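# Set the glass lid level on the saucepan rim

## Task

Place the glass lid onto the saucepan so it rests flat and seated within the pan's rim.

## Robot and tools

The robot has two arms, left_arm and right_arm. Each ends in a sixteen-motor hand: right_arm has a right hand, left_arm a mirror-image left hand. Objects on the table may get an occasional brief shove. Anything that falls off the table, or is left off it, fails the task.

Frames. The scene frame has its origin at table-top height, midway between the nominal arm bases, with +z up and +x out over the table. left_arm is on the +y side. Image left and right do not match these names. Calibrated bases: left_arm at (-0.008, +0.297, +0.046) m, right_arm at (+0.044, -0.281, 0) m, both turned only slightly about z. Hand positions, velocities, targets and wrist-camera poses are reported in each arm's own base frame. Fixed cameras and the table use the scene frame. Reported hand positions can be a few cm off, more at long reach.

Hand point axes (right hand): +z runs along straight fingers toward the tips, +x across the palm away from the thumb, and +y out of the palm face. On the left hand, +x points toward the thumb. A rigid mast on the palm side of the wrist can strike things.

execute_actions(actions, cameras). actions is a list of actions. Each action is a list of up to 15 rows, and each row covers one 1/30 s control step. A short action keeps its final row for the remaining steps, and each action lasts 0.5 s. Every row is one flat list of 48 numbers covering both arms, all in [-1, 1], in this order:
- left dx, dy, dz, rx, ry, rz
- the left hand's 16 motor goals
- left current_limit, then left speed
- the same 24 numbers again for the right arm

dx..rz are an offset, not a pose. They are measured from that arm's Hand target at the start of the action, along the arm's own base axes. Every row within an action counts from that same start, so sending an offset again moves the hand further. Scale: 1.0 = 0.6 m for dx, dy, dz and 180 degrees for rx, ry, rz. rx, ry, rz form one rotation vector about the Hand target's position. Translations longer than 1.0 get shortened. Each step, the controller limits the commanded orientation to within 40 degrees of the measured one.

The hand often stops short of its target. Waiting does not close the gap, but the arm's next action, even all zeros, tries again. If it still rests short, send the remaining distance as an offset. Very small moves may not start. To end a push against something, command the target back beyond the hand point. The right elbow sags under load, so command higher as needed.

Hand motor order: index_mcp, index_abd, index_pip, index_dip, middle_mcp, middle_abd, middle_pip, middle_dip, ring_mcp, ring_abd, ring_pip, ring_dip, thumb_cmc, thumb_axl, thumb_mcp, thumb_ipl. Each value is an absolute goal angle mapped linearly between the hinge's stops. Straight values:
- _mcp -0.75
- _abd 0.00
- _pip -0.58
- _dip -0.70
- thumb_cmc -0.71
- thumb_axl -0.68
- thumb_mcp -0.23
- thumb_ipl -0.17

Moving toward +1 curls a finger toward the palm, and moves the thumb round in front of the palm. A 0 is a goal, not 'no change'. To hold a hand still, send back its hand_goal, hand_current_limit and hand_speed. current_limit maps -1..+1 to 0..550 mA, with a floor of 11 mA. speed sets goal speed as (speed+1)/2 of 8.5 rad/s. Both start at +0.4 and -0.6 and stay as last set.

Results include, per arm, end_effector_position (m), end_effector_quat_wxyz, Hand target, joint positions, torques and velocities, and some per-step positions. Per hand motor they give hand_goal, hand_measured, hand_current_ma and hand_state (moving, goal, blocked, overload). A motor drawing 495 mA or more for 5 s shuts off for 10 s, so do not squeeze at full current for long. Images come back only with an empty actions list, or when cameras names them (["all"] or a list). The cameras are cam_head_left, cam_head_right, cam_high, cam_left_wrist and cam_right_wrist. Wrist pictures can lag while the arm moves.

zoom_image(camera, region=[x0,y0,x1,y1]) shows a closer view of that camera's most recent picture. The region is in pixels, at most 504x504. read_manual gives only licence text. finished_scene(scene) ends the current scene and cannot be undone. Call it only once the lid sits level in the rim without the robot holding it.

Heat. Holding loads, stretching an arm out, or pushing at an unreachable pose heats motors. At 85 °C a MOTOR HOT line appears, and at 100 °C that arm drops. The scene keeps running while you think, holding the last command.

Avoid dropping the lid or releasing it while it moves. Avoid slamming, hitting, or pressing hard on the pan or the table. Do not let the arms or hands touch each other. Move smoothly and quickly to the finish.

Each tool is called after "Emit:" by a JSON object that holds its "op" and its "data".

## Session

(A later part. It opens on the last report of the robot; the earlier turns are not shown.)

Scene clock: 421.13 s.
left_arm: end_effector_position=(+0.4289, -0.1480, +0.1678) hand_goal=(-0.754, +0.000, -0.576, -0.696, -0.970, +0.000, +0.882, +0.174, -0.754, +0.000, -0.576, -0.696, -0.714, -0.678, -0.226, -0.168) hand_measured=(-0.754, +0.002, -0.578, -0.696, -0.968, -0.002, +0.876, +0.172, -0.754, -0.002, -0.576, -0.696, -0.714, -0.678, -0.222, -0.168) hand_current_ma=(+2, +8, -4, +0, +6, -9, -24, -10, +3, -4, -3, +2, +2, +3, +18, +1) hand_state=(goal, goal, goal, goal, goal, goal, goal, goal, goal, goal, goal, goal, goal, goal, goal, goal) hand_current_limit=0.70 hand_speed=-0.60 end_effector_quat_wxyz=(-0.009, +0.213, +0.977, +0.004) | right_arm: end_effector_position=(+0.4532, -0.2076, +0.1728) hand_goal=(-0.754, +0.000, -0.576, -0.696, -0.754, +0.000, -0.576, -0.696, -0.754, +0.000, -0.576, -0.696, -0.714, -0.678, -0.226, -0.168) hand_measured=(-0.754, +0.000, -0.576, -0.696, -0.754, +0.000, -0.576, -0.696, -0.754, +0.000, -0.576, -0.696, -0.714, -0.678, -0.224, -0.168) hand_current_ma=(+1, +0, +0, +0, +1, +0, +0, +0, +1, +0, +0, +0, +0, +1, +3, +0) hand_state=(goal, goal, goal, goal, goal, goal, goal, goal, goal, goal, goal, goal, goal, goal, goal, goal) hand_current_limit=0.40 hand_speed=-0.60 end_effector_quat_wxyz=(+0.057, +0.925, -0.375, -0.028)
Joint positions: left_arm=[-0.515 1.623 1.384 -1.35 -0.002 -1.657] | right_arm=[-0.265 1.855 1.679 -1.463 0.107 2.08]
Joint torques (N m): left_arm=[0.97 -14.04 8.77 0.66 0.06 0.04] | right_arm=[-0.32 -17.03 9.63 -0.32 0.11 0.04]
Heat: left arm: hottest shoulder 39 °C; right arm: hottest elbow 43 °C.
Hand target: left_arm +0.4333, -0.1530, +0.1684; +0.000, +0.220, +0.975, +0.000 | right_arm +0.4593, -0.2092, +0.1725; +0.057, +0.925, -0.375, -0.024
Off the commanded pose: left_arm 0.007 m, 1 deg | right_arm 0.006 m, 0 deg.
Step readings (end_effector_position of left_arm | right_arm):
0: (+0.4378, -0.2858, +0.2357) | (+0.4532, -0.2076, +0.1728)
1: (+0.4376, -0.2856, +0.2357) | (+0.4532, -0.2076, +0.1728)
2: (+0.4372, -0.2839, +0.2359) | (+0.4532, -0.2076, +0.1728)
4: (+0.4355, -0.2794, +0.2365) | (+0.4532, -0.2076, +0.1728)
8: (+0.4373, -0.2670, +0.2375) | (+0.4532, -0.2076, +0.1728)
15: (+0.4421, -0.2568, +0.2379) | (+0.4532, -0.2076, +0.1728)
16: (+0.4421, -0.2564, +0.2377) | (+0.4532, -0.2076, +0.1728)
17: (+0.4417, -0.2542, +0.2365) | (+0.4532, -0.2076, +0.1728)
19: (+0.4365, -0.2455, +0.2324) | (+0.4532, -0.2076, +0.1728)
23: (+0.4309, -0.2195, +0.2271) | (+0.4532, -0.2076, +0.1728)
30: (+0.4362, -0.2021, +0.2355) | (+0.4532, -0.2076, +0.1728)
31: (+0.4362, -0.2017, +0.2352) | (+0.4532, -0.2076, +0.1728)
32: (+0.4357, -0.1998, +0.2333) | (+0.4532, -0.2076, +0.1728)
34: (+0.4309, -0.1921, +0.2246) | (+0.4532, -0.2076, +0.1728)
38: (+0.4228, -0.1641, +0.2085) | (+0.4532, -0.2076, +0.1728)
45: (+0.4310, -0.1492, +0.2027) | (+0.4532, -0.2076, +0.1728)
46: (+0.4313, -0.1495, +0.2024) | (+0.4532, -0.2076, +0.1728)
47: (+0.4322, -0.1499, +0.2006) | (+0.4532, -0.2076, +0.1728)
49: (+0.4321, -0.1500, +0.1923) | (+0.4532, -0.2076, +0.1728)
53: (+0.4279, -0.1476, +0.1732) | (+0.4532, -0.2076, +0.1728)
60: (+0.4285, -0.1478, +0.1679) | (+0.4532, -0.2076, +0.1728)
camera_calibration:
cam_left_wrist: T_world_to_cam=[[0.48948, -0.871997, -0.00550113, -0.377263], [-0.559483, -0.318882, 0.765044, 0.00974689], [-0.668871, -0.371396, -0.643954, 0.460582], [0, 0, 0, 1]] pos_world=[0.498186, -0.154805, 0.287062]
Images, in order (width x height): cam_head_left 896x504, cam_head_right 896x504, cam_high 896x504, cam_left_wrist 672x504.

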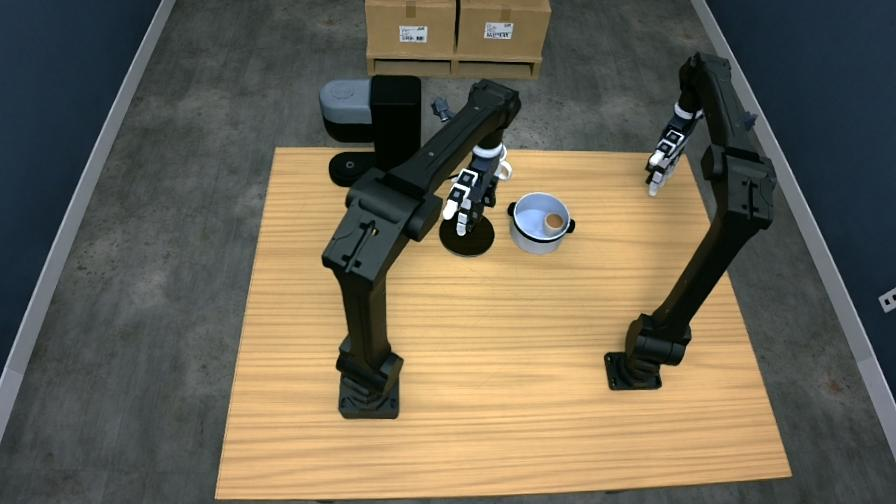

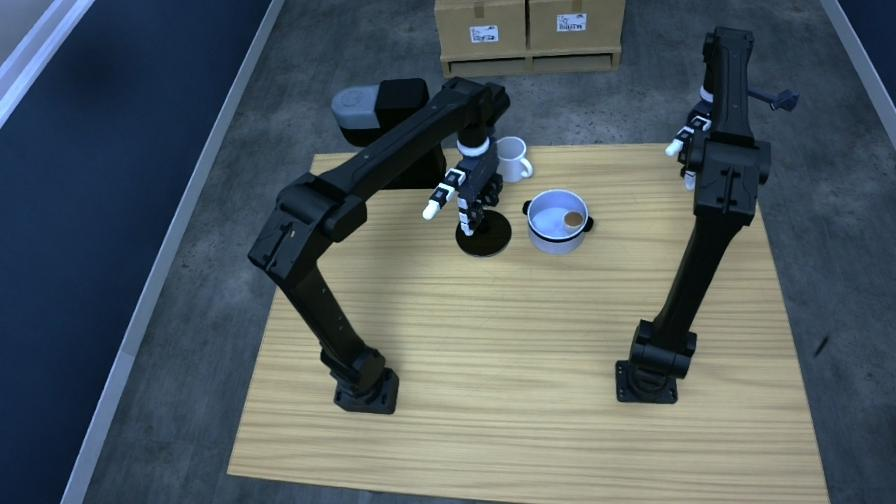

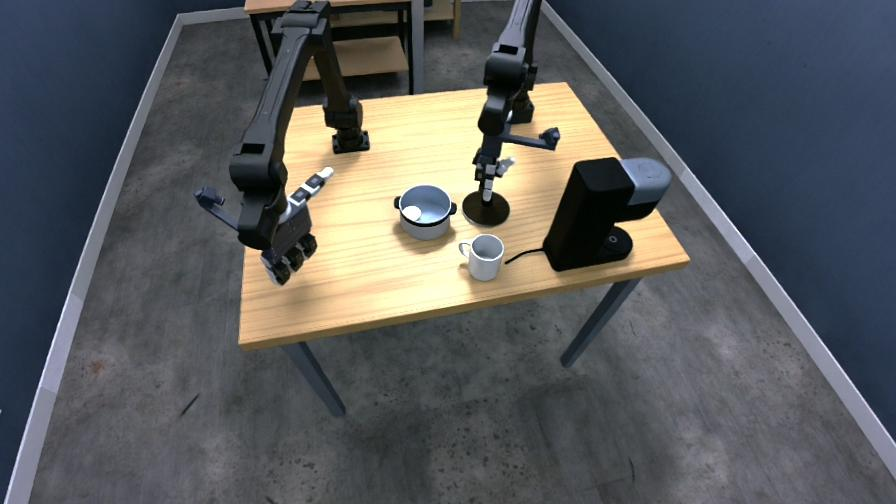

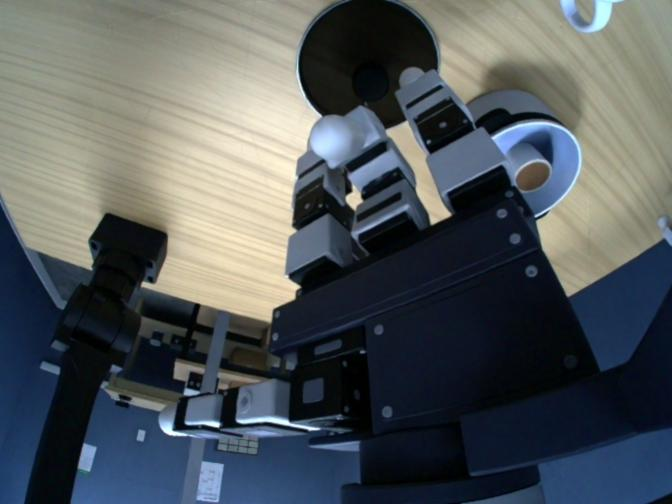

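Emit:
{"op": "execute_actions", "data": {"actions": [[[0.0245,-0.0033,-0.03,0,0,0,-0.754,0,-0.576,-0.696,-0.97,0,0.883,0.174,-0.754,0,-0.576,-0.696,-0.714,-0.678,-0.226,-0.168,0.7,-0.6,0,0,0,0,0,0,-0.754,0,-0.576,-0.696,-0.754,0,-0.576,-0.696,-0.754,0,-0.576,-0.696,-0.714,-0.678,-0.226,-0.168,0.4,-0.6]],[[0,0,-0.045,0,0,0,-0.754,0,-0.576,-0.696,-0.97,0,0.883,0.174,-0.754,0,-0.576,-0.696,-0.714,-0.678,-0.226,-0.168,0.7,-0.6,0,0,0,0,0,0,-0.754,0,-0.576,-0.696,-0.754,0,-0.576,-0.696,-0.754,0,-0.576,-0.696,-0.714,-0.678,-0.226,-0.168,0.4,-0.6]],[[0,0,-0.03,0,0,0,-0.754,0,-0.576,-0.696,-0.97,0,0.883,0.174,-0.754,0,-0.576,-0.696,-0.714,-0.678,-0.226,-0.168,0.7,-0.6,0,0,0,0,0,0,-0.754,0,-0.576,-0.696,-0.754,0,-0.576,-0.696,-0.754,0,-0.576,-0.696,-0.714,-0.678,-0.226,-0.168,0.4,-0.6]],[[0,0,-0.015,0,0,0,-0.754,0,-0.576,-0.696,-0.97,0,0.883,0.174,-0.754,0,-0.576,-0.696,-0.714,-0.678,-0.226,-0.168,0.7,-0.6,0,0,0,0,0,0,-0.754,0,-0.576,-0.696,-0.754,0,-0.576,-0.696,-0.754,0,-0.576,-0.696,-0.714,-0.678,-0.226,-0.168,0.4,-0.6]]], "cameras": ["cam_high","cam_left_wrist","cam_head_left","cam_head_right"]}}

Emit:
{"op": "zoom_image", "data": {"camera": "cam_left_wrist", "region": [280, 0, 480, 160]}}

Emit:
{"op": "zoom_image", "data": {"camera": "cam_high", "region": [440, 150, 520, 230]}}

Emit:
{"op": "zoom_image", "data": {"camera": "cam_head_right", "region": [440, 190, 520, 270]}}

Scene clock: 438.80 s.
left_arm: end_effector_position=(+0.4440, -0.1562, +0.1055) hand_goal=(-0.754, +0.000, -0.576, -0.696, -0.970, +0.000, +0.882, +0.174, -0.754, +0.000, -0.576, -0.696, -0.714, -0.678, -0.226, -0.168) hand_measured=(-0.754, +0.002, -0.578, -0.696, -0.968, -0.002, +0.876, +0.172, -0.754, -0.002, -0.576, -0.696, -0.714, -0.678, -0.222, -0.168) hand_current_ma=(+2, +7, -4, +0, +6, -9, -24, -10, +3, -9, -3, +2, +2, +3, +18, +1) hand_state=(goal, goal, goal, goal, goal, goal, goal, goal, goal, goal, goal, goal, goal, goal, goal, goal) hand_current_limit=0.70 hand_speed=-0.60 end_effector_quat_wxyz=(+0.003, +0.219, +0.976, +0.000) | right_arm: end_effector_position=(+0.4532, -0.2076, +0.1728) hand_goal=(-0.754, +0.000, -0.576, -0.696, -0.754, +0.000, -0.576, -0.696, -0.754, +0.000, -0.576, -0.696, -0.714, -0.678, -0.226, -0.168) hand_measured=(-0.754, +0.000, -0.576, -0.696, -0.754, +0.000, -0.576, -0.696, -0.754, +0.000, -0.576, -0.696, -0.714, -0.678, -0.224, -0.168) hand_current_ma=(+1, +0, +0, +0, +1, +0, +0, +0, +1, +0, +0, +0, +0, +1, +3, +0) hand_state=(goal, goal, goal, goal, goal, goal, goal, goal, goal, goal, goal, goal, goal, goal, goal, goal) hand_current_limit=0.40 hand_speed=-0.60 end_effector_quat_wxyz=(+0.057, +0.925, -0.375, -0.028)
Joint positions: left_arm=[-0.515 1.698 1.311 -1.178 -0.002 -1.645] | right_arm=[-0.265 1.855 1.679 -1.463 0.107 2.08]
Joint torques (N m): left_arm=[1.96 -13.51 7.91 0.7 0.06 0.04] | right_arm=[-0.21 -17.08 9.59 -0.35 0.11 0.05]
Heat: left arm: hottest shoulder 39 °C; right arm: hottest elbow 43 °C.
Hand target: left_arm +0.4480, -0.1550, +0.0963; +0.000, +0.220, +0.975, +0.000 | right_arm +0.4593, -0.2092, +0.1725; +0.057, +0.925, -0.375, -0.024
Off the commanded pose: left_arm 0.010 m, 0 deg | right_arm 0.006 m, 0 deg.
Step readings (end_effector_position of left_arm | right_arm):
0: (+0.4289, -0.1480, +0.1678) | (+0.4532, -0.2076, +0.1728)
1: (+0.4290, -0.1481, +0.1678) | (+0.4532, -0.2076, +0.1728)
2: (+0.4297, -0.1485, +0.1675) | (+0.4532, -0.2076, +0.1728)
4: (+0.4325, -0.1500, +0.1660) | (+0.4532, -0.2076, +0.1728)
8: (+0.4370, -0.1524, +0.1589) | (+0.4532, -0.2076, +0.1728)
15: (+0.4387, -0.1532, +0.1508) | (+0.4532, -0.2076, +0.1728)
16: (+0.4389, -0.1533, +0.1507) | (+0.4532, -0.2076, +0.1728)
17: (+0.4397, -0.1538, +0.1502) | (+0.4532, -0.2076, +0.1728)
19: (+0.4424, -0.1553, +0.1467) | (+0.4532, -0.2076, +0.1728)
23: (+0.4425, -0.1554, +0.1365) | (+0.4532, -0.2076, +0.1728)
30: (+0.4416, -0.1549, +0.1275) | (+0.4532, -0.2076, +0.1728)
31: (+0.4419, -0.1550, +0.1274) | (+0.4532, -0.2076, +0.1728)
32: (+0.4423, -0.1553, +0.1268) | (+0.4532, -0.2076, +0.1728)
34: (+0.4437, -0.1560, +0.1240) | (+0.4532, -0.2076, +0.1728)
38: (+0.4427, -0.1555, +0.1163) | (+0.4532, -0.2076, +0.1728)
45: (+0.4421, -0.1552, +0.1104) | (+0.4532, -0.2076, +0.1728)
46: (+0.4423, -0.1552, +0.1103) | (+0.4532, -0.2076, +0.1728)
47: (+0.4427, -0.1555, +0.1103) | (+0.4532, -0.2076, +0.1728)
49: (+0.4436, -0.1560, +0.1090) | (+0.4532, -0.2076, +0.1728)
53: (+0.4433, -0.1558, +0.1060) | (+0.4532, -0.2076, +0.1728)
60: (+0.4440, -0.1562, +0.1057) | (+0.4532, -0.2076, +0.1728)
camera_calibration:
cam_left_wrist: T_world_to_cam=[[0.479376, -0.877487, 0.0146551, -0.390712], [-0.578671, -0.303488, 0.75699, 0.0750186], [-0.659802, -0.371363, -0.653262, 0.424528], [0, 0, 0, 1]] pos_world=[0.510813, -0.162423, 0.226266]
Images, in order (width x height): cam_head_left 896x504, cam_head_right 896x504, cam_high 896x504, cam_left_wrist 672x504.

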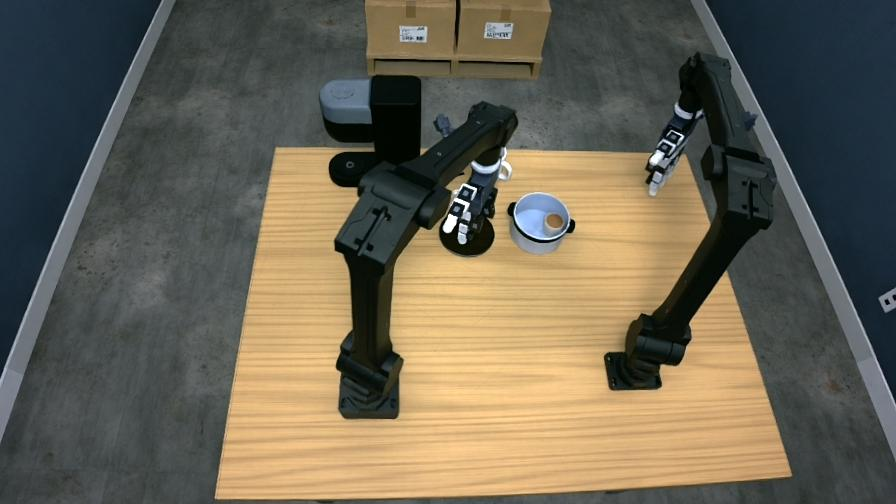

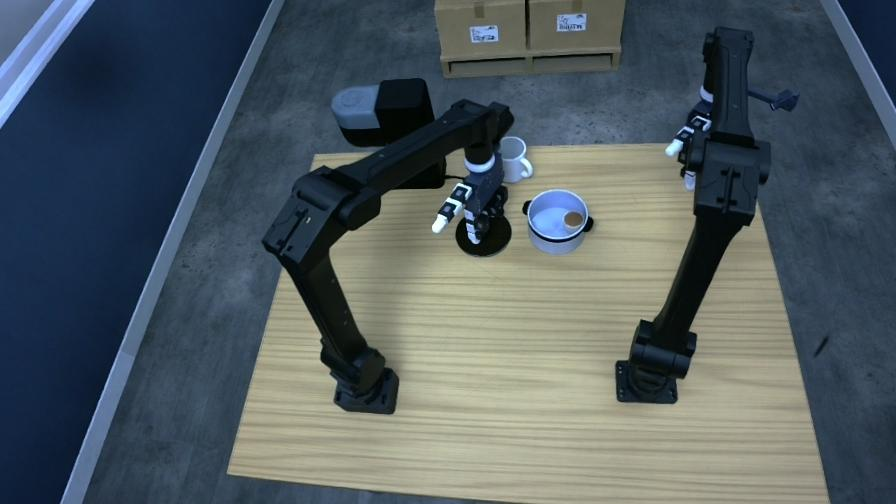

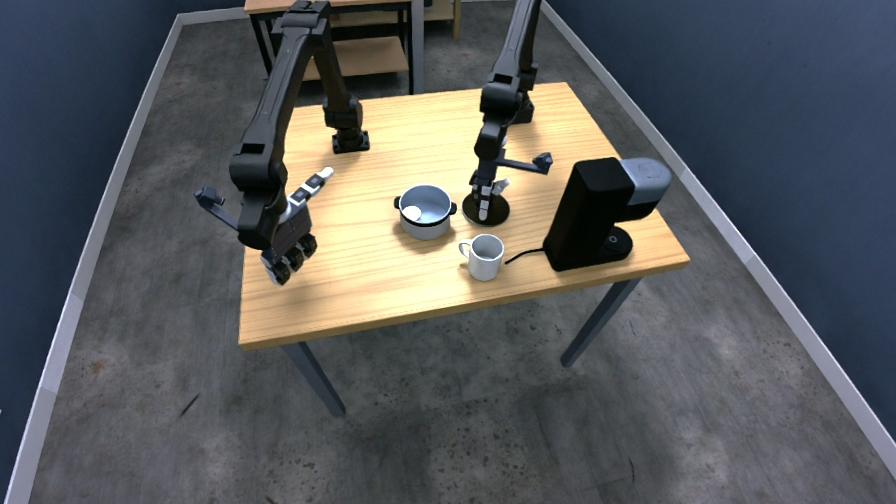

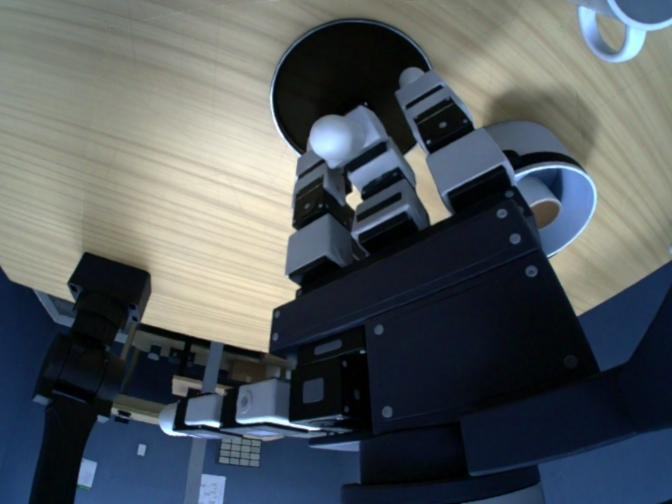

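Scaled by 2.520 from the camera's 672x504 image, which has a finer 960x720 frame.

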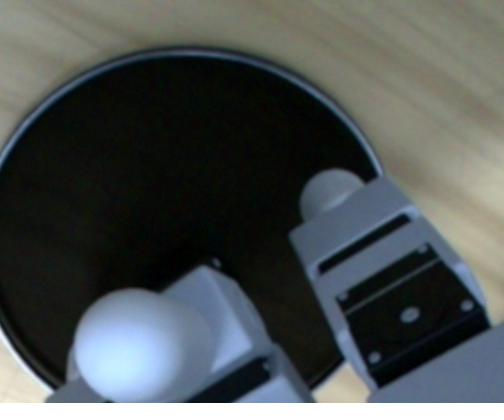

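Scaled by 6.300 from the camera's 896x504 image, which has a finer 1280x720 frame.

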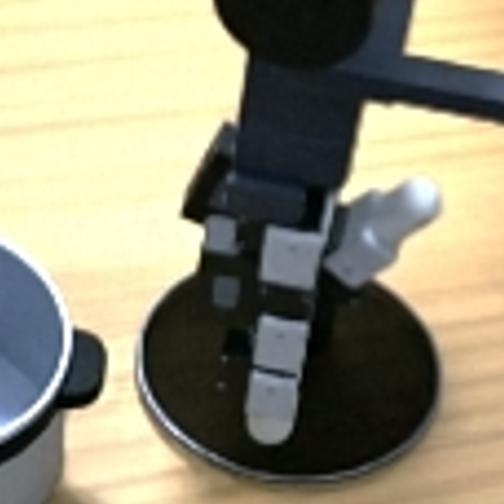

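Scaled by 6.300 from the camera's 896x504 image, which has a finer 1280x720 frame.

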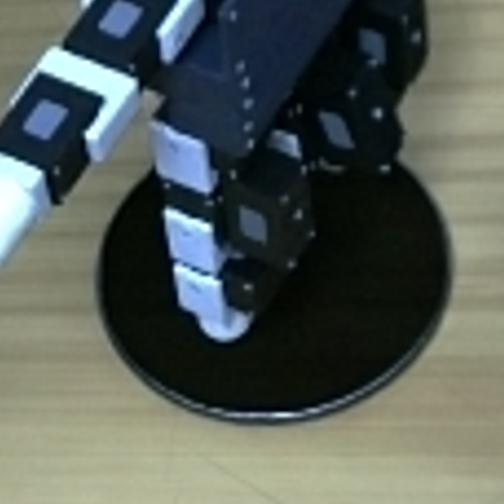

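Emit:
{"op": "execute_actions", "data": {"actions": [[[0,0,-0.007,0,0,0,-0.754,0.05,-0.576,-0.696,-0.97,0,0.883,0.174,-0.754,-0.05,-0.576,-0.696,-0.714,-0.678,-0.226,-0.168,0.75,-0.85,0,0,0,0,0,0,-0.754,0,-0.576,-0.696,-0.754,0,-0.576,-0.696,-0.754,0,-0.576,-0.696,-0.714,-0.678,-0.226,-0.168,0.4,-0.6]],[[0,0,0,0,0,0,-0.754,0.35,-0.576,-0.696,-0.97,0,0.883,0.174,-0.754,-0.35,-0.576,-0.696,-0.714,-0.678,-0.226,-0.168,0.75,-0.85,0,0,0,0,0,0,-0.754,0,-0.576,-0.696,-0.754,0,-0.576,-0.696,-0.754,0,-0.576,-0.696,-0.714,-0.678,-0.226,-0.168,0.4,-0.6]],[[0,0,0,0,0,0,-0.754,0.35,-0.576,-0.696,-0.97,0,0.883,0.174,-0.754,-0.35,-0.576,-0.696,-0.714,-0.678,-0.226,-0.168,0.75,-0.85,0,0,0,0,0,0,-0.754,0,-0.576,-0.696,-0.754,0,-0.576,-0.696,-0.754,0,-0.576,-0.696,-0.714,-0.678,-0.226,-0.168,0.4,-0.6]],[[0,0,0,0,0,0,-0.754,0.35,-0.576,-0.696,-0.97,0,0.883,0.174,-0.754,-0.35,-0.576,-0.696,-0.714,-0.678,-0.226,-0.168,0.75,-0.85,0,0,0,0,0,0,-0.754,0,-0.576,-0.696,-0.754,0,-0.576,-0.696,-0.754,0,-0.576,-0.696,-0.714,-0.678,-0.226,-0.168,0.4,-0.6]]], "cameras": ["cam_high"]}}

Emit:
{"op": "zoom_image", "data": {"camera": "cam_high", "region": [440, 150, 520, 230]}}

Scene clock: 449.80 s.
left_arm: end_effector_position=(+0.4441, -0.1562, +0.1050) hand_goal=(-0.754, +0.350, -0.576, -0.696, -0.970, +0.000, +0.882, +0.174, -0.754, -0.350, -0.576, -0.696, -0.714, -0.678, -0.226, -0.168) hand_measured=(-0.754, +0.134, -0.578, -0.696, -0.968, -0.002, +0.876, +0.172, -0.754, -0.266, -0.576, -0.696, -0.714, -0.678, -0.222, -0.168) hand_current_ma=(+3, -481, -4, +0, +6, -9, -24, -10, +3, +344, -3, +2, +2, +3, +18, +1) hand_state=(goal, blocked, goal, goal, goal, goal, goal, goal, goal, blocked, goal, goal, goal, goal, goal, goal) hand_current_limit=0.75 hand_speed=-0.85 end_effector_quat_wxyz=(+0.003, +0.219, +0.976, +0.000) | right_arm: end_effector_position=(+0.4532, -0.2076, +0.1728) hand_goal=(-0.754, +0.000, -0.576, -0.696, -0.754, +0.000, -0.576, -0.696, -0.754, +0.000, -0.576, -0.696, -0.714, -0.678, -0.226, -0.168) hand_measured=(-0.754, +0.000, -0.576, -0.696, -0.754, +0.000, -0.576, -0.696, -0.754, +0.000, -0.576, -0.696, -0.714, -0.678, -0.224, -0.168) hand_current_ma=(+1, +0, +0, +0, +1, +0, +0, +0, +1, +0, +0, +0, +0, +1, +3, +0) hand_state=(goal, goal, goal, goal, goal, goal, goal, goal, goal, goal, goal, goal, goal, goal, goal, goal) hand_current_limit=0.40 hand_speed=-0.60 end_effector_quat_wxyz=(+0.057, +0.925, -0.375, -0.028)
Joint positions: left_arm=[-0.515 1.698 1.309 -1.176 -0.002 -1.645] | right_arm=[-0.265 1.855 1.679 -1.463 0.107 2.08]
Joint torques (N m): left_arm=[1.9 -13.33 7.45 1.05 0.06 0.04] | right_arm=[-0.44 -17.14 9.57 -0.34 0.12 0.04]
Heat: left arm: hottest shoulder 39 °C; right arm: hottest elbow 43 °C.
Hand target: left_arm +0.4480, -0.1550, +0.0921; +0.000, +0.220, +0.975, +0.000 | right_arm +0.4593, -0.2092, +0.1725; +0.057, +0.925, -0.375, -0.024
Off the commanded pose: left_arm 0.014 m, 0 deg | right_arm 0.006 m, 0 deg.
Step readings (end_effector_position of left_arm | right_arm):
0: (+0.4440, -0.1562, +0.1055) | (+0.4532, -0.2076, +0.1728)
1: (+0.4440, -0.1562, +0.1055) | (+0.4532, -0.2076, +0.1728)
2: (+0.4442, -0.1563, +0.1055) | (+0.4532, -0.2076, +0.1728)
4: (+0.4442, -0.1563, +0.1052) | (+0.4532, -0.2076, +0.1728)
8: (+0.4441, -0.1563, +0.1051) | (+0.4532, -0.2076, +0.1728)
15: (+0.4440, -0.1562, +0.1050) | (+0.4532, -0.2076, +0.1728)
16: (+0.4440, -0.1562, +0.1050) | (+0.4532, -0.2076, +0.1728)
17: (+0.4441, -0.1562, +0.1050) | (+0.4532, -0.2076, +0.1728)
19: (+0.4441, -0.1562, +0.1050) | (+0.4532, -0.2076, +0.1728)
23: (+0.4441, -0.1562, +0.1050) | (+0.4532, -0.2076, +0.1728)
30: (+0.4441, -0.1562, +0.1050) | (+0.4532, -0.2076, +0.1728)
31: (+0.4441, -0.1562, +0.1050) | (+0.4532, -0.2076, +0.1728)
32: (+0.4441, -0.1562, +0.1050) | (+0.4532, -0.2076, +0.1728)
34: (+0.4441, -0.1562, +0.1050) | (+0.4532, -0.2076, +0.1728)
38: (+0.4441, -0.1562, +0.1050) | (+0.4532, -0.2076, +0.1728)
45: (+0.4441, -0.1562, +0.1050) | (+0.4532, -0.2076, +0.1728)
46: (+0.4441, -0.1562, +0.1050) | (+0.4532, -0.2076, +0.1728)
47: (+0.4441, -0.1562, +0.1050) | (+0.4532, -0.2076, +0.1728)
49: (+0.4441, -0.1562, +0.1050) | (+0.4532, -0.2076, +0.1728)
53: (+0.4441, -0.1562, +0.1050) | (+0.4532, -0.2076, +0.1728)
60: (+0.4441, -0.1562, +0.1050) | (+0.4532, -0.2076, +0.1728)
Images, in order (width x height): cam_high 896x504.

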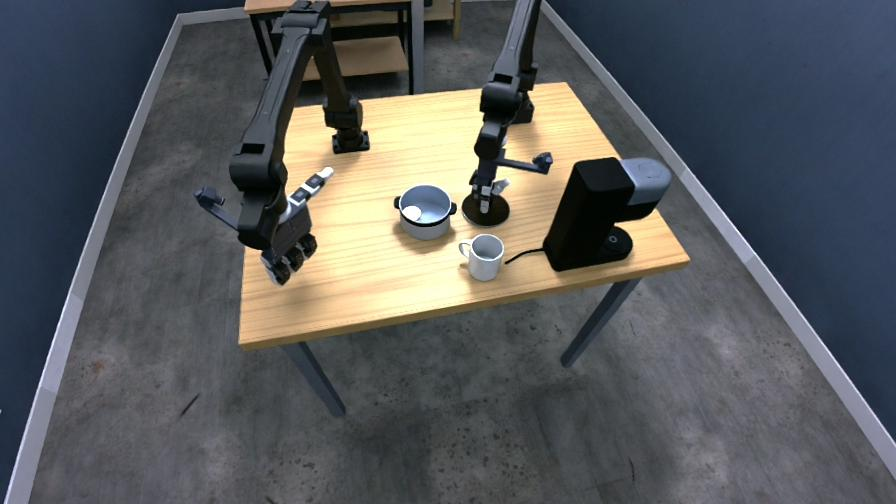

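Scaled by 6.300 from the camera's 896x504 image, which has a finer 1280x720 frame.

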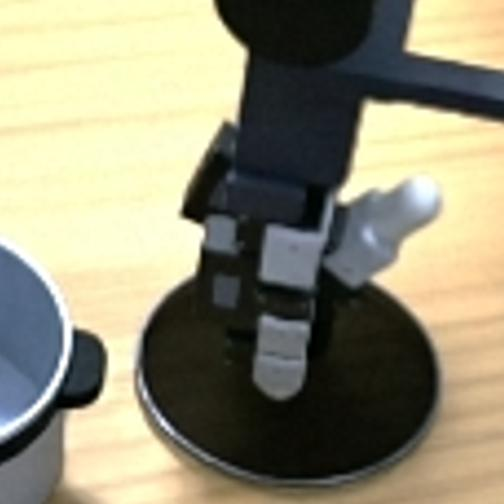

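Emit:
{"op": "execute_actions", "data": {"actions": [[[0,0,0.04,0,0,0,-0.754,0.35,-0.576,-0.696,-0.97,0,0.883,0.174,-0.754,-0.35,-0.576,-0.696,-0.714,-0.678,-0.226,-0.168,0.75,-0.85,0,0,0,0,0,0,-0.754,0,-0.576,-0.696,-0.754,0,-0.576,-0.696,-0.754,0,-0.576,-0.696,-0.714,-0.678,-0.226,-0.168,0.4,-0.6]],[[0,0,0.025,-0.005,-0.01,0,-0.754,0.35,-0.576,-0.696,-0.97,0,0.883,0.174,-0.754,-0.35,-0.576,-0.696,-0.714,-0.678,-0.226,-0.168,0.75,-0.85,0,0,0,0,0,0,-0.754,0,-0.576,-0.696,-0.754,0,-0.576,-0.696,-0.754,0,-0.576,-0.696,-0.714,-0.678,-0.226,-0.168,0.4,-0.6]],[[0,0,0.025,-0.005,-0.01,0,-0.754,0.35,-0.576,-0.696,-0.97,0,0.883,0.174,-0.754,-0.35,-0.576,-0.696,-0.714,-0.678,-0.226,-0.168,0.75,-0.85,0,0,0,0,0,0,-0.754,0,-0.576,-0.696,-0.754,0,-0.576,-0.696,-0.754,0,-0.576,-0.696,-0.714,-0.678,-0.226,-0.168,0.4,-0.6]],[[0,0,0.025,0,0,0,-0.754,0.35,-0.576,-0.696,-0.97,0,0.883,0.174,-0.754,-0.35,-0.576,-0.696,-0.714,-0.678,-0.226,-0.168,0.75,-0.85,0,0,0,0,0,0,-0.754,0,-0.576,-0.696,-0.754,0,-0.576,-0.696,-0.754,0,-0.576,-0.696,-0.714,-0.678,-0.226,-0.168,0.4,-0.6]]], "cameras": ["cam_high"]}}

Emit:
{"op": "zoom_image", "data": {"camera": "cam_high", "region": [440, 150, 520, 230]}}

Scene clock: 464.50 s.
left_arm: end_effector_position=(+0.4330, -0.1499, +0.1254) hand_goal=(-0.754, +0.350, -0.576, -0.696, -0.970, +0.000, +0.882, +0.174, -0.754, -0.350, -0.576, -0.696, -0.714, -0.678, -0.226, -0.168) hand_measured=(-0.754, +0.140, -0.578, -0.696, -0.968, -0.002, +0.876, +0.172, -0.754, -0.266, -0.576, -0.696, -0.714, -0.678, -0.222, -0.168) hand_current_ma=(+2, -481, -4, +0, +6, -9, -24, -10, +3, +348, -3, +2, +2, +3, +18, +1) hand_state=(goal, blocked, goal, goal, goal, goal, goal, goal, goal, blocked, goal, goal, goal, goal, goal, goal) hand_current_limit=0.75 hand_speed=-0.85 end_effector_quat_wxyz=(-0.003, +0.219, +0.976, +0.002) | right_arm: end_effector_position=(+0.4532, -0.2076, +0.1728) hand_goal=(-0.754, +0.000, -0.576, -0.696, -0.754, +0.000, -0.576, -0.696, -0.754, +0.000, -0.576, -0.696, -0.714, -0.678, -0.226, -0.168) hand_measured=(-0.754, +0.000, -0.576, -0.696, -0.754, +0.000, -0.576, -0.696, -0.754, +0.000, -0.576, -0.696, -0.714, -0.678, -0.224, -0.168) hand_current_ma=(+1, +0, +0, +0, +1, +0, +0, +0, +1, +0, +0, +0, +0, +1, +3, +0) hand_state=(goal, goal, goal, goal, goal, goal, goal, goal, goal, goal, goal, goal, goal, goal, goal, goal) hand_current_limit=0.40 hand_speed=-0.60 end_effector_quat_wxyz=(+0.057, +0.925, -0.375, -0.028)
Joint positions: left_arm=[-0.515 1.656 1.311 -1.232 -0.002 -1.644] | right_arm=[-0.265 1.855 1.679 -1.463 0.107 2.08]
Joint torques (N m): left_arm=[1.9 -17.85 12.15 -0.64 -0.09 0.01] | right_arm=[-0.38 -17.03 9.58 -0.31 0.11 0.05]
Heat: left arm: hottest shoulder 39 °C; right arm: hottest elbow 44 °C.
Hand target: left_arm +0.4479, -0.1550, +0.1611; +0.034, +0.220, +0.975, -0.008 | right_arm +0.4593, -0.2092, +0.1725; +0.057, +0.925, -0.375, -0.024
Off the commanded pose: left_arm 0.039 m, 4 deg | right_arm 0.006 m, 0 deg.
Step readings (end_effector_position of left_arm | right_arm):
0: (+0.4441, -0.1562, +0.1050) | (+0.4532, -0.2076, +0.1728)
1: (+0.4441, -0.1562, +0.1050) | (+0.4532, -0.2076, +0.1728)
2: (+0.4440, -0.1562, +0.1050) | (+0.4532, -0.2076, +0.1728)
4: (+0.4433, -0.1558, +0.1051) | (+0.4532, -0.2076, +0.1728)
8: (+0.4423, -0.1552, +0.1056) | (+0.4532, -0.2076, +0.1728)
15: (+0.4411, -0.1546, +0.1058) | (+0.4532, -0.2076, +0.1728)
16: (+0.4411, -0.1546, +0.1058) | (+0.4532, -0.2076, +0.1728)
17: (+0.4412, -0.1546, +0.1060) | (+0.4532, -0.2076, +0.1728)
19: (+0.4412, -0.1546, +0.1065) | (+0.4532, -0.2076, +0.1728)
23: (+0.4409, -0.1544, +0.1068) | (+0.4532, -0.2076, +0.1728)
30: (+0.4409, -0.1544, +0.1068) | (+0.4532, -0.2076, +0.1728)
31: (+0.4409, -0.1544, +0.1070) | (+0.4532, -0.2076, +0.1728)
32: (+0.4409, -0.1544, +0.1075) | (+0.4532, -0.2076, +0.1728)
34: (+0.4410, -0.1545, +0.1089) | (+0.4532, -0.2076, +0.1728)
38: (+0.4408, -0.1544, +0.1144) | (+0.4532, -0.2076, +0.1728)
45: (+0.4410, -0.1545, +0.1206) | (+0.4532, -0.2076, +0.1728)
46: (+0.4409, -0.1544, +0.1206) | (+0.4532, -0.2076, +0.1728)
47: (+0.4402, -0.1540, +0.1207) | (+0.4532, -0.2076, +0.1728)
49: (+0.4380, -0.1528, +0.1211) | (+0.4532, -0.2076, +0.1728)
53: (+0.4343, -0.1507, +0.1231) | (+0.4532, -0.2076, +0.1728)
60: (+0.4332, -0.1500, +0.1254) | (+0.4532, -0.2076, +0.1728)
Images, in order (width x height): cam_high 896x504.

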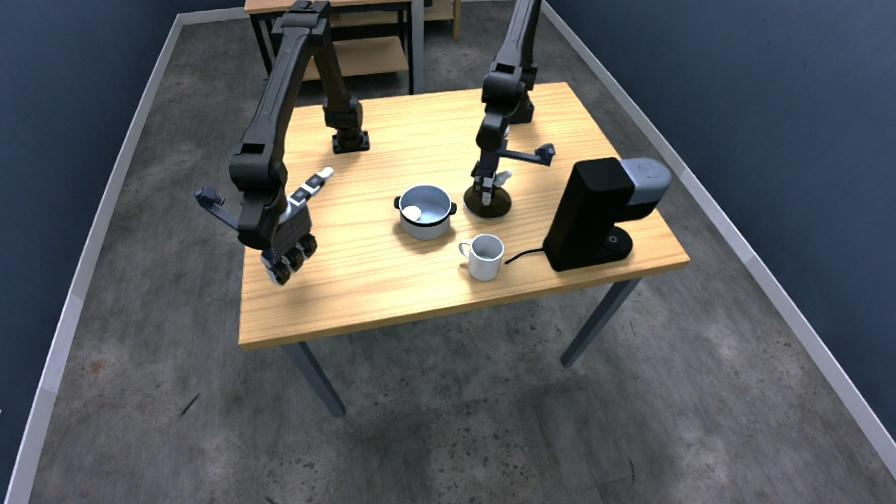

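Scaled by 6.300 from the camera's 896x504 image, which has a finer 1280x720 frame.

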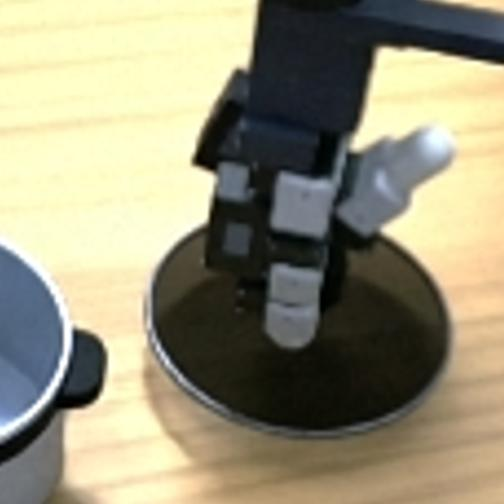

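Emit:
{"op": "execute_actions", "data": {"actions": [[[0,0,0.03,0,0,0,-0.754,0.35,-0.576,-0.696,-0.97,0,0.883,0.174,-0.754,-0.35,-0.576,-0.696,-0.714,-0.678,-0.226,-0.168,0.75,-0.85,0,0,0,0,0,0,-0.754,0,-0.576,-0.696,-0.754,0,-0.576,-0.696,-0.754,0,-0.576,-0.696,-0.714,-0.678,-0.226,-0.168,0.4,-0.6]],[[0,0,0.03,0,0,0,-0.754,0.35,-0.576,-0.696,-0.97,0,0.883,0.174,-0.754,-0.35,-0.576,-0.696,-0.714,-0.678,-0.226,-0.168,0.75,-0.85,0,0,0,0,0,0,-0.754,0,-0.576,-0.696,-0.754,0,-0.576,-0.696,-0.754,0,-0.576,-0.696,-0.714,-0.678,-0.226,-0.168,0.4,-0.6]],[[0,0,0.03,0,0,0,-0.754,0.35,-0.576,-0.696,-0.97,0,0.883,0.174,-0.754,-0.35,-0.576,-0.696,-0.714,-0.678,-0.226,-0.168,0.75,-0.85,0,0,0,0,0,0,-0.754,0,-0.576,-0.696,-0.754,0,-0.576,-0.696,-0.754,0,-0.576,-0.696,-0.714,-0.678,-0.226,-0.168,0.4,-0.6]],[[0,0,0.03,0,0,0,-0.754,0.35,-0.576,-0.696,-0.97,0,0.883,0.174,-0.754,-0.35,-0.576,-0.696,-0.714,-0.678,-0.226,-0.168,0.75,-0.85,0,0,0,0,0,0,-0.754,0,-0.576,-0.696,-0.754,0,-0.576,-0.696,-0.754,0,-0.576,-0.696,-0.714,-0.678,-0.226,-0.168,0.4,-0.6]],[[0,0,0.025,0,0,0,-0.754,0.35,-0.576,-0.696,-0.97,0,0.883,0.174,-0.754,-0.35,-0.576,-0.696,-0.714,-0.678,-0.226,-0.168,0.75,-0.85,0,0,0,0,0,0,-0.754,0,-0.576,-0.696,-0.754,0,-0.576,-0.696,-0.754,0,-0.576,-0.696,-0.714,-0.678,-0.226,-0.168,0.4,-0.6]]], "cameras": ["cam_high","cam_left_wrist"]}}

Emit:
{"op": "zoom_image", "data": {"camera": "cam_high", "region": [380, 120, 540, 250]}}

Scene clock: 474.17 s.
left_arm: end_effector_position=(+0.4356, -0.1514, +0.2085) hand_goal=(-0.754, +0.350, -0.576, -0.696, -0.970, +0.000, +0.882, +0.174, -0.754, -0.350, -0.576, -0.696, -0.714, -0.678, -0.226, -0.168) hand_measured=(-0.754, +0.140, -0.578, -0.696, -0.968, -0.002, +0.876, +0.172, -0.754, -0.266, -0.576, -0.696, -0.714, -0.678, -0.222, -0.168) hand_current_ma=(+2, -481, -4, +0, +6, -9, -24, -10, +3, +348, -3, +2, +2, +3, +18, +1) hand_state=(goal, blocked, goal, goal, goal, goal, goal, goal, goal, blocked, goal, goal, goal, goal, goal, goal) hand_current_limit=0.75 hand_speed=-0.85 end_effector_quat_wxyz=(-0.007, +0.219, +0.976, +0.003) | right_arm: end_effector_position=(+0.4532, -0.2076, +0.1728) hand_goal=(-0.754, +0.000, -0.576, -0.696, -0.754, +0.000, -0.576, -0.696, -0.754, +0.000, -0.576, -0.696, -0.714, -0.678, -0.226, -0.168) hand_measured=(-0.754, +0.000, -0.576, -0.696, -0.754, +0.000, -0.576, -0.696, -0.754, +0.000, -0.576, -0.696, -0.714, -0.678, -0.224, -0.168) hand_current_ma=(+1, +0, +0, +0, +1, +0, +0, +0, +1, +0, +0, +0, +0, +1, +3, +0) hand_state=(goal, goal, goal, goal, goal, goal, goal, goal, goal, goal, goal, goal, goal, goal, goal, goal) hand_current_limit=0.40 hand_speed=-0.60 end_effector_quat_wxyz=(+0.057, +0.925, -0.375, -0.028)
Joint positions: left_arm=[-0.515 1.618 1.487 -1.454 -0.002 -1.644] | right_arm=[-0.265 1.855 1.679 -1.463 0.107 2.08]
Joint torques (N m): left_arm=[1.85 -17.73 13.74 -0.59 -0.09 0.01] | right_arm=[-0.38 -17.08 9.63 -0.35 0.11 0.06]
Heat: left arm: hottest shoulder 39 °C; right arm: hottest elbow 44 °C.
Hand target: left_arm +0.4480, -0.1550, +0.2481; +0.034, +0.220, +0.975, -0.008 | right_arm +0.4593, -0.2092, +0.1725; +0.057, +0.925, -0.375, -0.024
Off the commanded pose: left_arm 0.042 m, 5 deg | right_arm 0.006 m, 0 deg.
Step readings (end_effector_position of left_arm | right_arm):
0: (+0.4330, -0.1499, +0.1254) | (+0.4532, -0.2076, +0.1728)
1: (+0.4328, -0.1499, +0.1254) | (+0.4532, -0.2076, +0.1728)
2: (+0.4319, -0.1493, +0.1257) | (+0.4532, -0.2076, +0.1728)
4: (+0.4306, -0.1486, +0.1275) | (+0.4532, -0.2076, +0.1728)
8: (+0.4290, -0.1477, +0.1339) | (+0.4532, -0.2076, +0.1728)
15: (+0.4310, -0.1488, +0.1418) | (+0.4532, -0.2076, +0.1728)
16: (+0.4313, -0.1490, +0.1423) | (+0.4532, -0.2076, +0.1728)
17: (+0.4313, -0.1490, +0.1430) | (+0.4532, -0.2076, +0.1728)
19: (+0.4304, -0.1485, +0.1458) | (+0.4532, -0.2076, +0.1728)
23: (+0.4306, -0.1486, +0.1530) | (+0.4532, -0.2076, +0.1728)
30: (+0.4326, -0.1497, +0.1592) | (+0.4532, -0.2076, +0.1728)
31: (+0.4325, -0.1497, +0.1593) | (+0.4532, -0.2076, +0.1728)
32: (+0.4324, -0.1496, +0.1602) | (+0.4532, -0.2076, +0.1728)
34: (+0.4312, -0.1489, +0.1629) | (+0.4532, -0.2076, +0.1728)
38: (+0.4317, -0.1492, +0.1704) | (+0.4532, -0.2076, +0.1728)
45: (+0.4341, -0.1506, +0.1766) | (+0.4532, -0.2076, +0.1728)
46: (+0.4342, -0.1506, +0.1769) | (+0.4532, -0.2076, +0.1728)
47: (+0.4338, -0.1504, +0.1777) | (+0.4532, -0.2076, +0.1728)
49: (+0.4326, -0.1497, +0.1805) | (+0.4532, -0.2076, +0.1728)
53: (+0.4330, -0.1500, +0.1883) | (+0.4532, -0.2076, +0.1728)
60: (+0.4353, -0.1513, +0.1942) | (+0.4532, -0.2076, +0.1728)
61: (+0.4352, -0.1512, +0.1944) | (+0.4532, -0.2076, +0.1728)
62: (+0.4349, -0.1510, +0.1950) | (+0.4532, -0.2076, +0.1728)
64: (+0.4338, -0.1504, +0.1975) | (+0.4532, -0.2076, +0.1728)
68: (+0.4344, -0.1508, +0.2041) | (+0.4532, -0.2076, +0.1728)
75: (+0.4364, -0.1518, +0.2084) | (+0.4532, -0.2076, +0.1728)
camera_calibration:
cam_left_wrist: T_world_to_cam=[[0.478827, -0.877906, -0.00246713, -0.380264], [-0.565515, -0.31059, 0.76402, -0.0146281], [-0.671504, -0.364438, -0.645188, 0.492452], [0, 0, 0, 1]] pos_world=[0.504492, -0.158911, 0.327962]
Images, in order (width x height): cam_high 896x504, cam_left_wrist 672x504.

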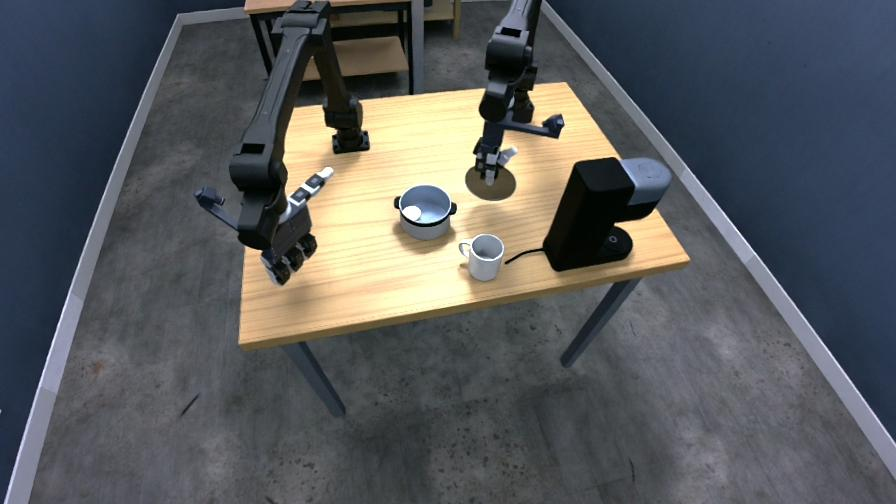

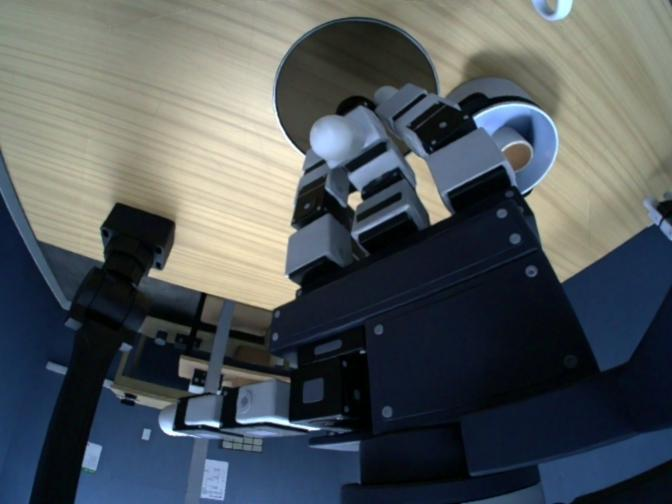

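Scaled by 3.150 from the camera's 896x504 image, which has a finer 1280x720 frame.

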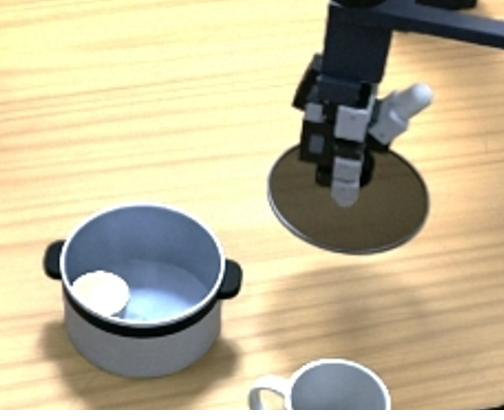

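Emit:
{"op": "execute_actions", "data": {"actions": [[[0.001,-0.015,0,0,0,0,-0.754,0.35,-0.576,-0.696,-0.97,0,0.883,0.174,-0.754,-0.35,-0.576,-0.696,-0.714,-0.678,-0.226,-0.168,0.75,-0.85,0,0,0,0,0,0,-0.754,0,-0.576,-0.696,-0.754,0,-0.576,-0.696,-0.754,0,-0.576,-0.696,-0.714,-0.678,-0.226,-0.168,0.4,-0.6]],[[0.002,-0.025,0,0,0,0,-0.754,0.35,-0.576,-0.696,-0.97,0,0.883,0.174,-0.754,-0.35,-0.576,-0.696,-0.714,-0.678,-0.226,-0.168,0.75,-0.85,0,0,0,0,0,0,-0.754,0,-0.576,-0.696,-0.754,0,-0.576,-0.696,-0.754,0,-0.576,-0.696,-0.714,-0.678,-0.226,-0.168,0.4,-0.6]],[[0.003,-0.03,0,0,0,0,-0.754,0.35,-0.576,-0.696,-0.97,0,0.883,0.174,-0.754,-0.35,-0.576,-0.696,-0.714,-0.678,-0.226,-0.168,0.75,-0.85,0,0,0,0,0,0,-0.754,0,-0.576,-0.696,-0.754,0,-0.576,-0.696,-0.754,0,-0.576,-0.696,-0.714,-0.678,-0.226,-0.168,0.4,-0.6]],[[0.003,-0.03,0,0,0,0,-0.754,0.35,-0.576,-0.696,-0.97,0,0.883,0.174,-0.754,-0.35,-0.576,-0.696,-0.714,-0.678,-0.226,-0.168,0.75,-0.85,0,0,0,0,0,0,-0.754,0,-0.576,-0.696,-0.754,0,-0.576,-0.696,-0.754,0,-0.576,-0.696,-0.714,-0.678,-0.226,-0.168,0.4,-0.6]]], "cameras": ["cam_high"]}}

Scene clock: 485.77 s.
left_arm: end_effector_position=(+0.4420, -0.2062, +0.2246) hand_goal=(-0.754, +0.350, -0.576, -0.696, -0.970, +0.000, +0.882, +0.174, -0.754, -0.350, -0.576, -0.696, -0.714, -0.678, -0.226, -0.168) hand_measured=(-0.754, +0.140, -0.578, -0.696, -0.968, -0.002, +0.876, +0.172, -0.754, -0.266, -0.576, -0.696, -0.714, -0.678, -0.222, -0.168) hand_current_ma=(-2, -481, -4, +0, +6, -9, -24, -10, +2, +348, -2, +2, +2, +3, +18, +1) hand_state=(goal, blocked, goal, goal, goal, goal, goal, goal, goal, blocked, goal, goal, goal, goal, goal, goal) hand_current_limit=0.75 hand_speed=-0.85 end_effector_quat_wxyz=(+0.010, +0.224, +0.974, +0.000) | right_arm: end_effector_position=(+0.4532, -0.2076, +0.1728) hand_goal=(-0.754, +0.000, -0.576, -0.696, -0.754, +0.000, -0.576, -0.696, -0.754, +0.000, -0.576, -0.696, -0.714, -0.678, -0.226, -0.168) hand_measured=(-0.754, +0.000, -0.576, -0.696, -0.754, +0.000, -0.576, -0.696, -0.754, +0.000, -0.576, -0.696, -0.714, -0.678, -0.224, -0.168) hand_current_ma=(+1, +0, +0, +0, +1, +0, +0, +0, +1, +0, +0, +0, +0, +1, +3, +0) hand_state=(goal, goal, goal, goal, goal, goal, goal, goal, goal, goal, goal, goal, goal, goal, goal, goal) hand_current_limit=0.40 hand_speed=-0.60 end_effector_quat_wxyz=(+0.057, +0.925, -0.375, -0.028)
Joint positions: left_arm=[-0.604 1.679 1.608 -1.48 -0.007 -1.722] | right_arm=[-0.265 1.855 1.679 -1.463 0.107 2.08]
Joint torques (N m): left_arm=[0.97 -15.62 14.12 -0.5 -0.1 -0.17] | right_arm=[-0.56 -17.08 9.61 -0.31 0.11 0.05]
Heat: left arm: hottest shoulder 39 °C; right arm: hottest elbow 44 °C.
Hand target: left_arm +0.4534, -0.2150, +0.2482; +0.034, +0.220, +0.975, -0.008 | right_arm +0.4593, -0.2092, +0.1725; +0.057, +0.925, -0.375, -0.024
Off the commanded pose: left_arm 0.028 m, 3 deg | right_arm 0.006 m, 0 deg.
Step readings (end_effector_position of left_arm | right_arm):
0: (+0.4356, -0.1514, +0.2085) | (+0.4532, -0.2076, +0.1728)
1: (+0.4356, -0.1514, +0.2085) | (+0.4532, -0.2076, +0.1728)
2: (+0.4358, -0.1515, +0.2087) | (+0.4532, -0.2076, +0.1728)
4: (+0.4365, -0.1519, +0.2097) | (+0.4532, -0.2076, +0.1728)
8: (+0.4380, -0.1536, +0.2128) | (+0.4532, -0.2076, +0.1728)
15: (+0.4389, -0.1547, +0.2144) | (+0.4532, -0.2076, +0.1728)
16: (+0.4389, -0.1547, +0.2144) | (+0.4532, -0.2076, +0.1728)
17: (+0.4390, -0.1553, +0.2150) | (+0.4532, -0.2076, +0.1728)
19: (+0.4385, -0.1573, +0.2166) | (+0.4532, -0.2076, +0.1728)
23: (+0.4386, -0.1658, +0.2220) | (+0.4532, -0.2076, +0.1728)
30: (+0.4385, -0.1716, +0.2252) | (+0.4532, -0.2076, +0.1728)
31: (+0.4384, -0.1715, +0.2252) | (+0.4532, -0.2076, +0.1728)
32: (+0.4383, -0.1721, +0.2254) | (+0.4532, -0.2076, +0.1728)
34: (+0.4391, -0.1740, +0.2261) | (+0.4532, -0.2076, +0.1728)
38: (+0.4417, -0.1825, +0.2261) | (+0.4532, -0.2076, +0.1728)
45: (+0.4400, -0.1886, +0.2244) | (+0.4532, -0.2076, +0.1728)
46: (+0.4399, -0.1885, +0.2244) | (+0.4532, -0.2076, +0.1728)
47: (+0.4399, -0.1892, +0.2247) | (+0.4532, -0.2076, +0.1728)
49: (+0.4411, -0.1914, +0.2257) | (+0.4532, -0.2076, +0.1728)
53: (+0.4441, -0.2002, +0.2265) | (+0.4532, -0.2076, +0.1728)
60: (+0.4424, -0.2064, +0.2246) | (+0.4532, -0.2076, +0.1728)
Images, in order (width x height): cam_high 896x504.

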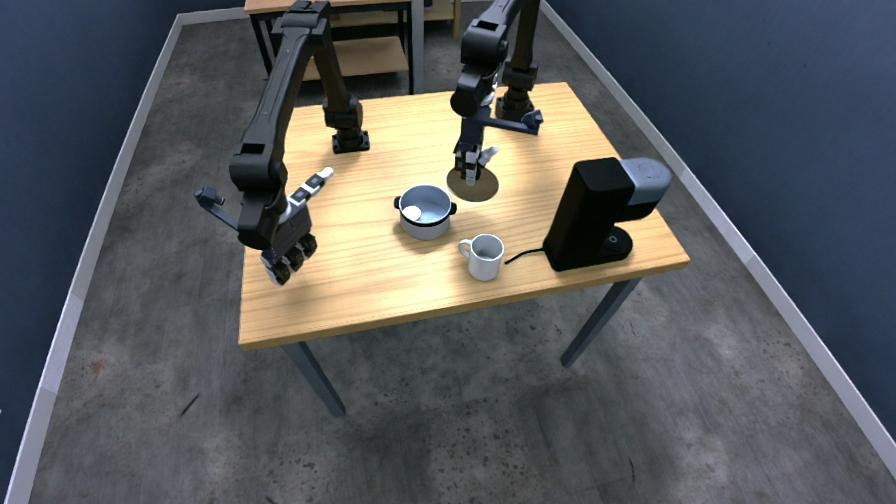

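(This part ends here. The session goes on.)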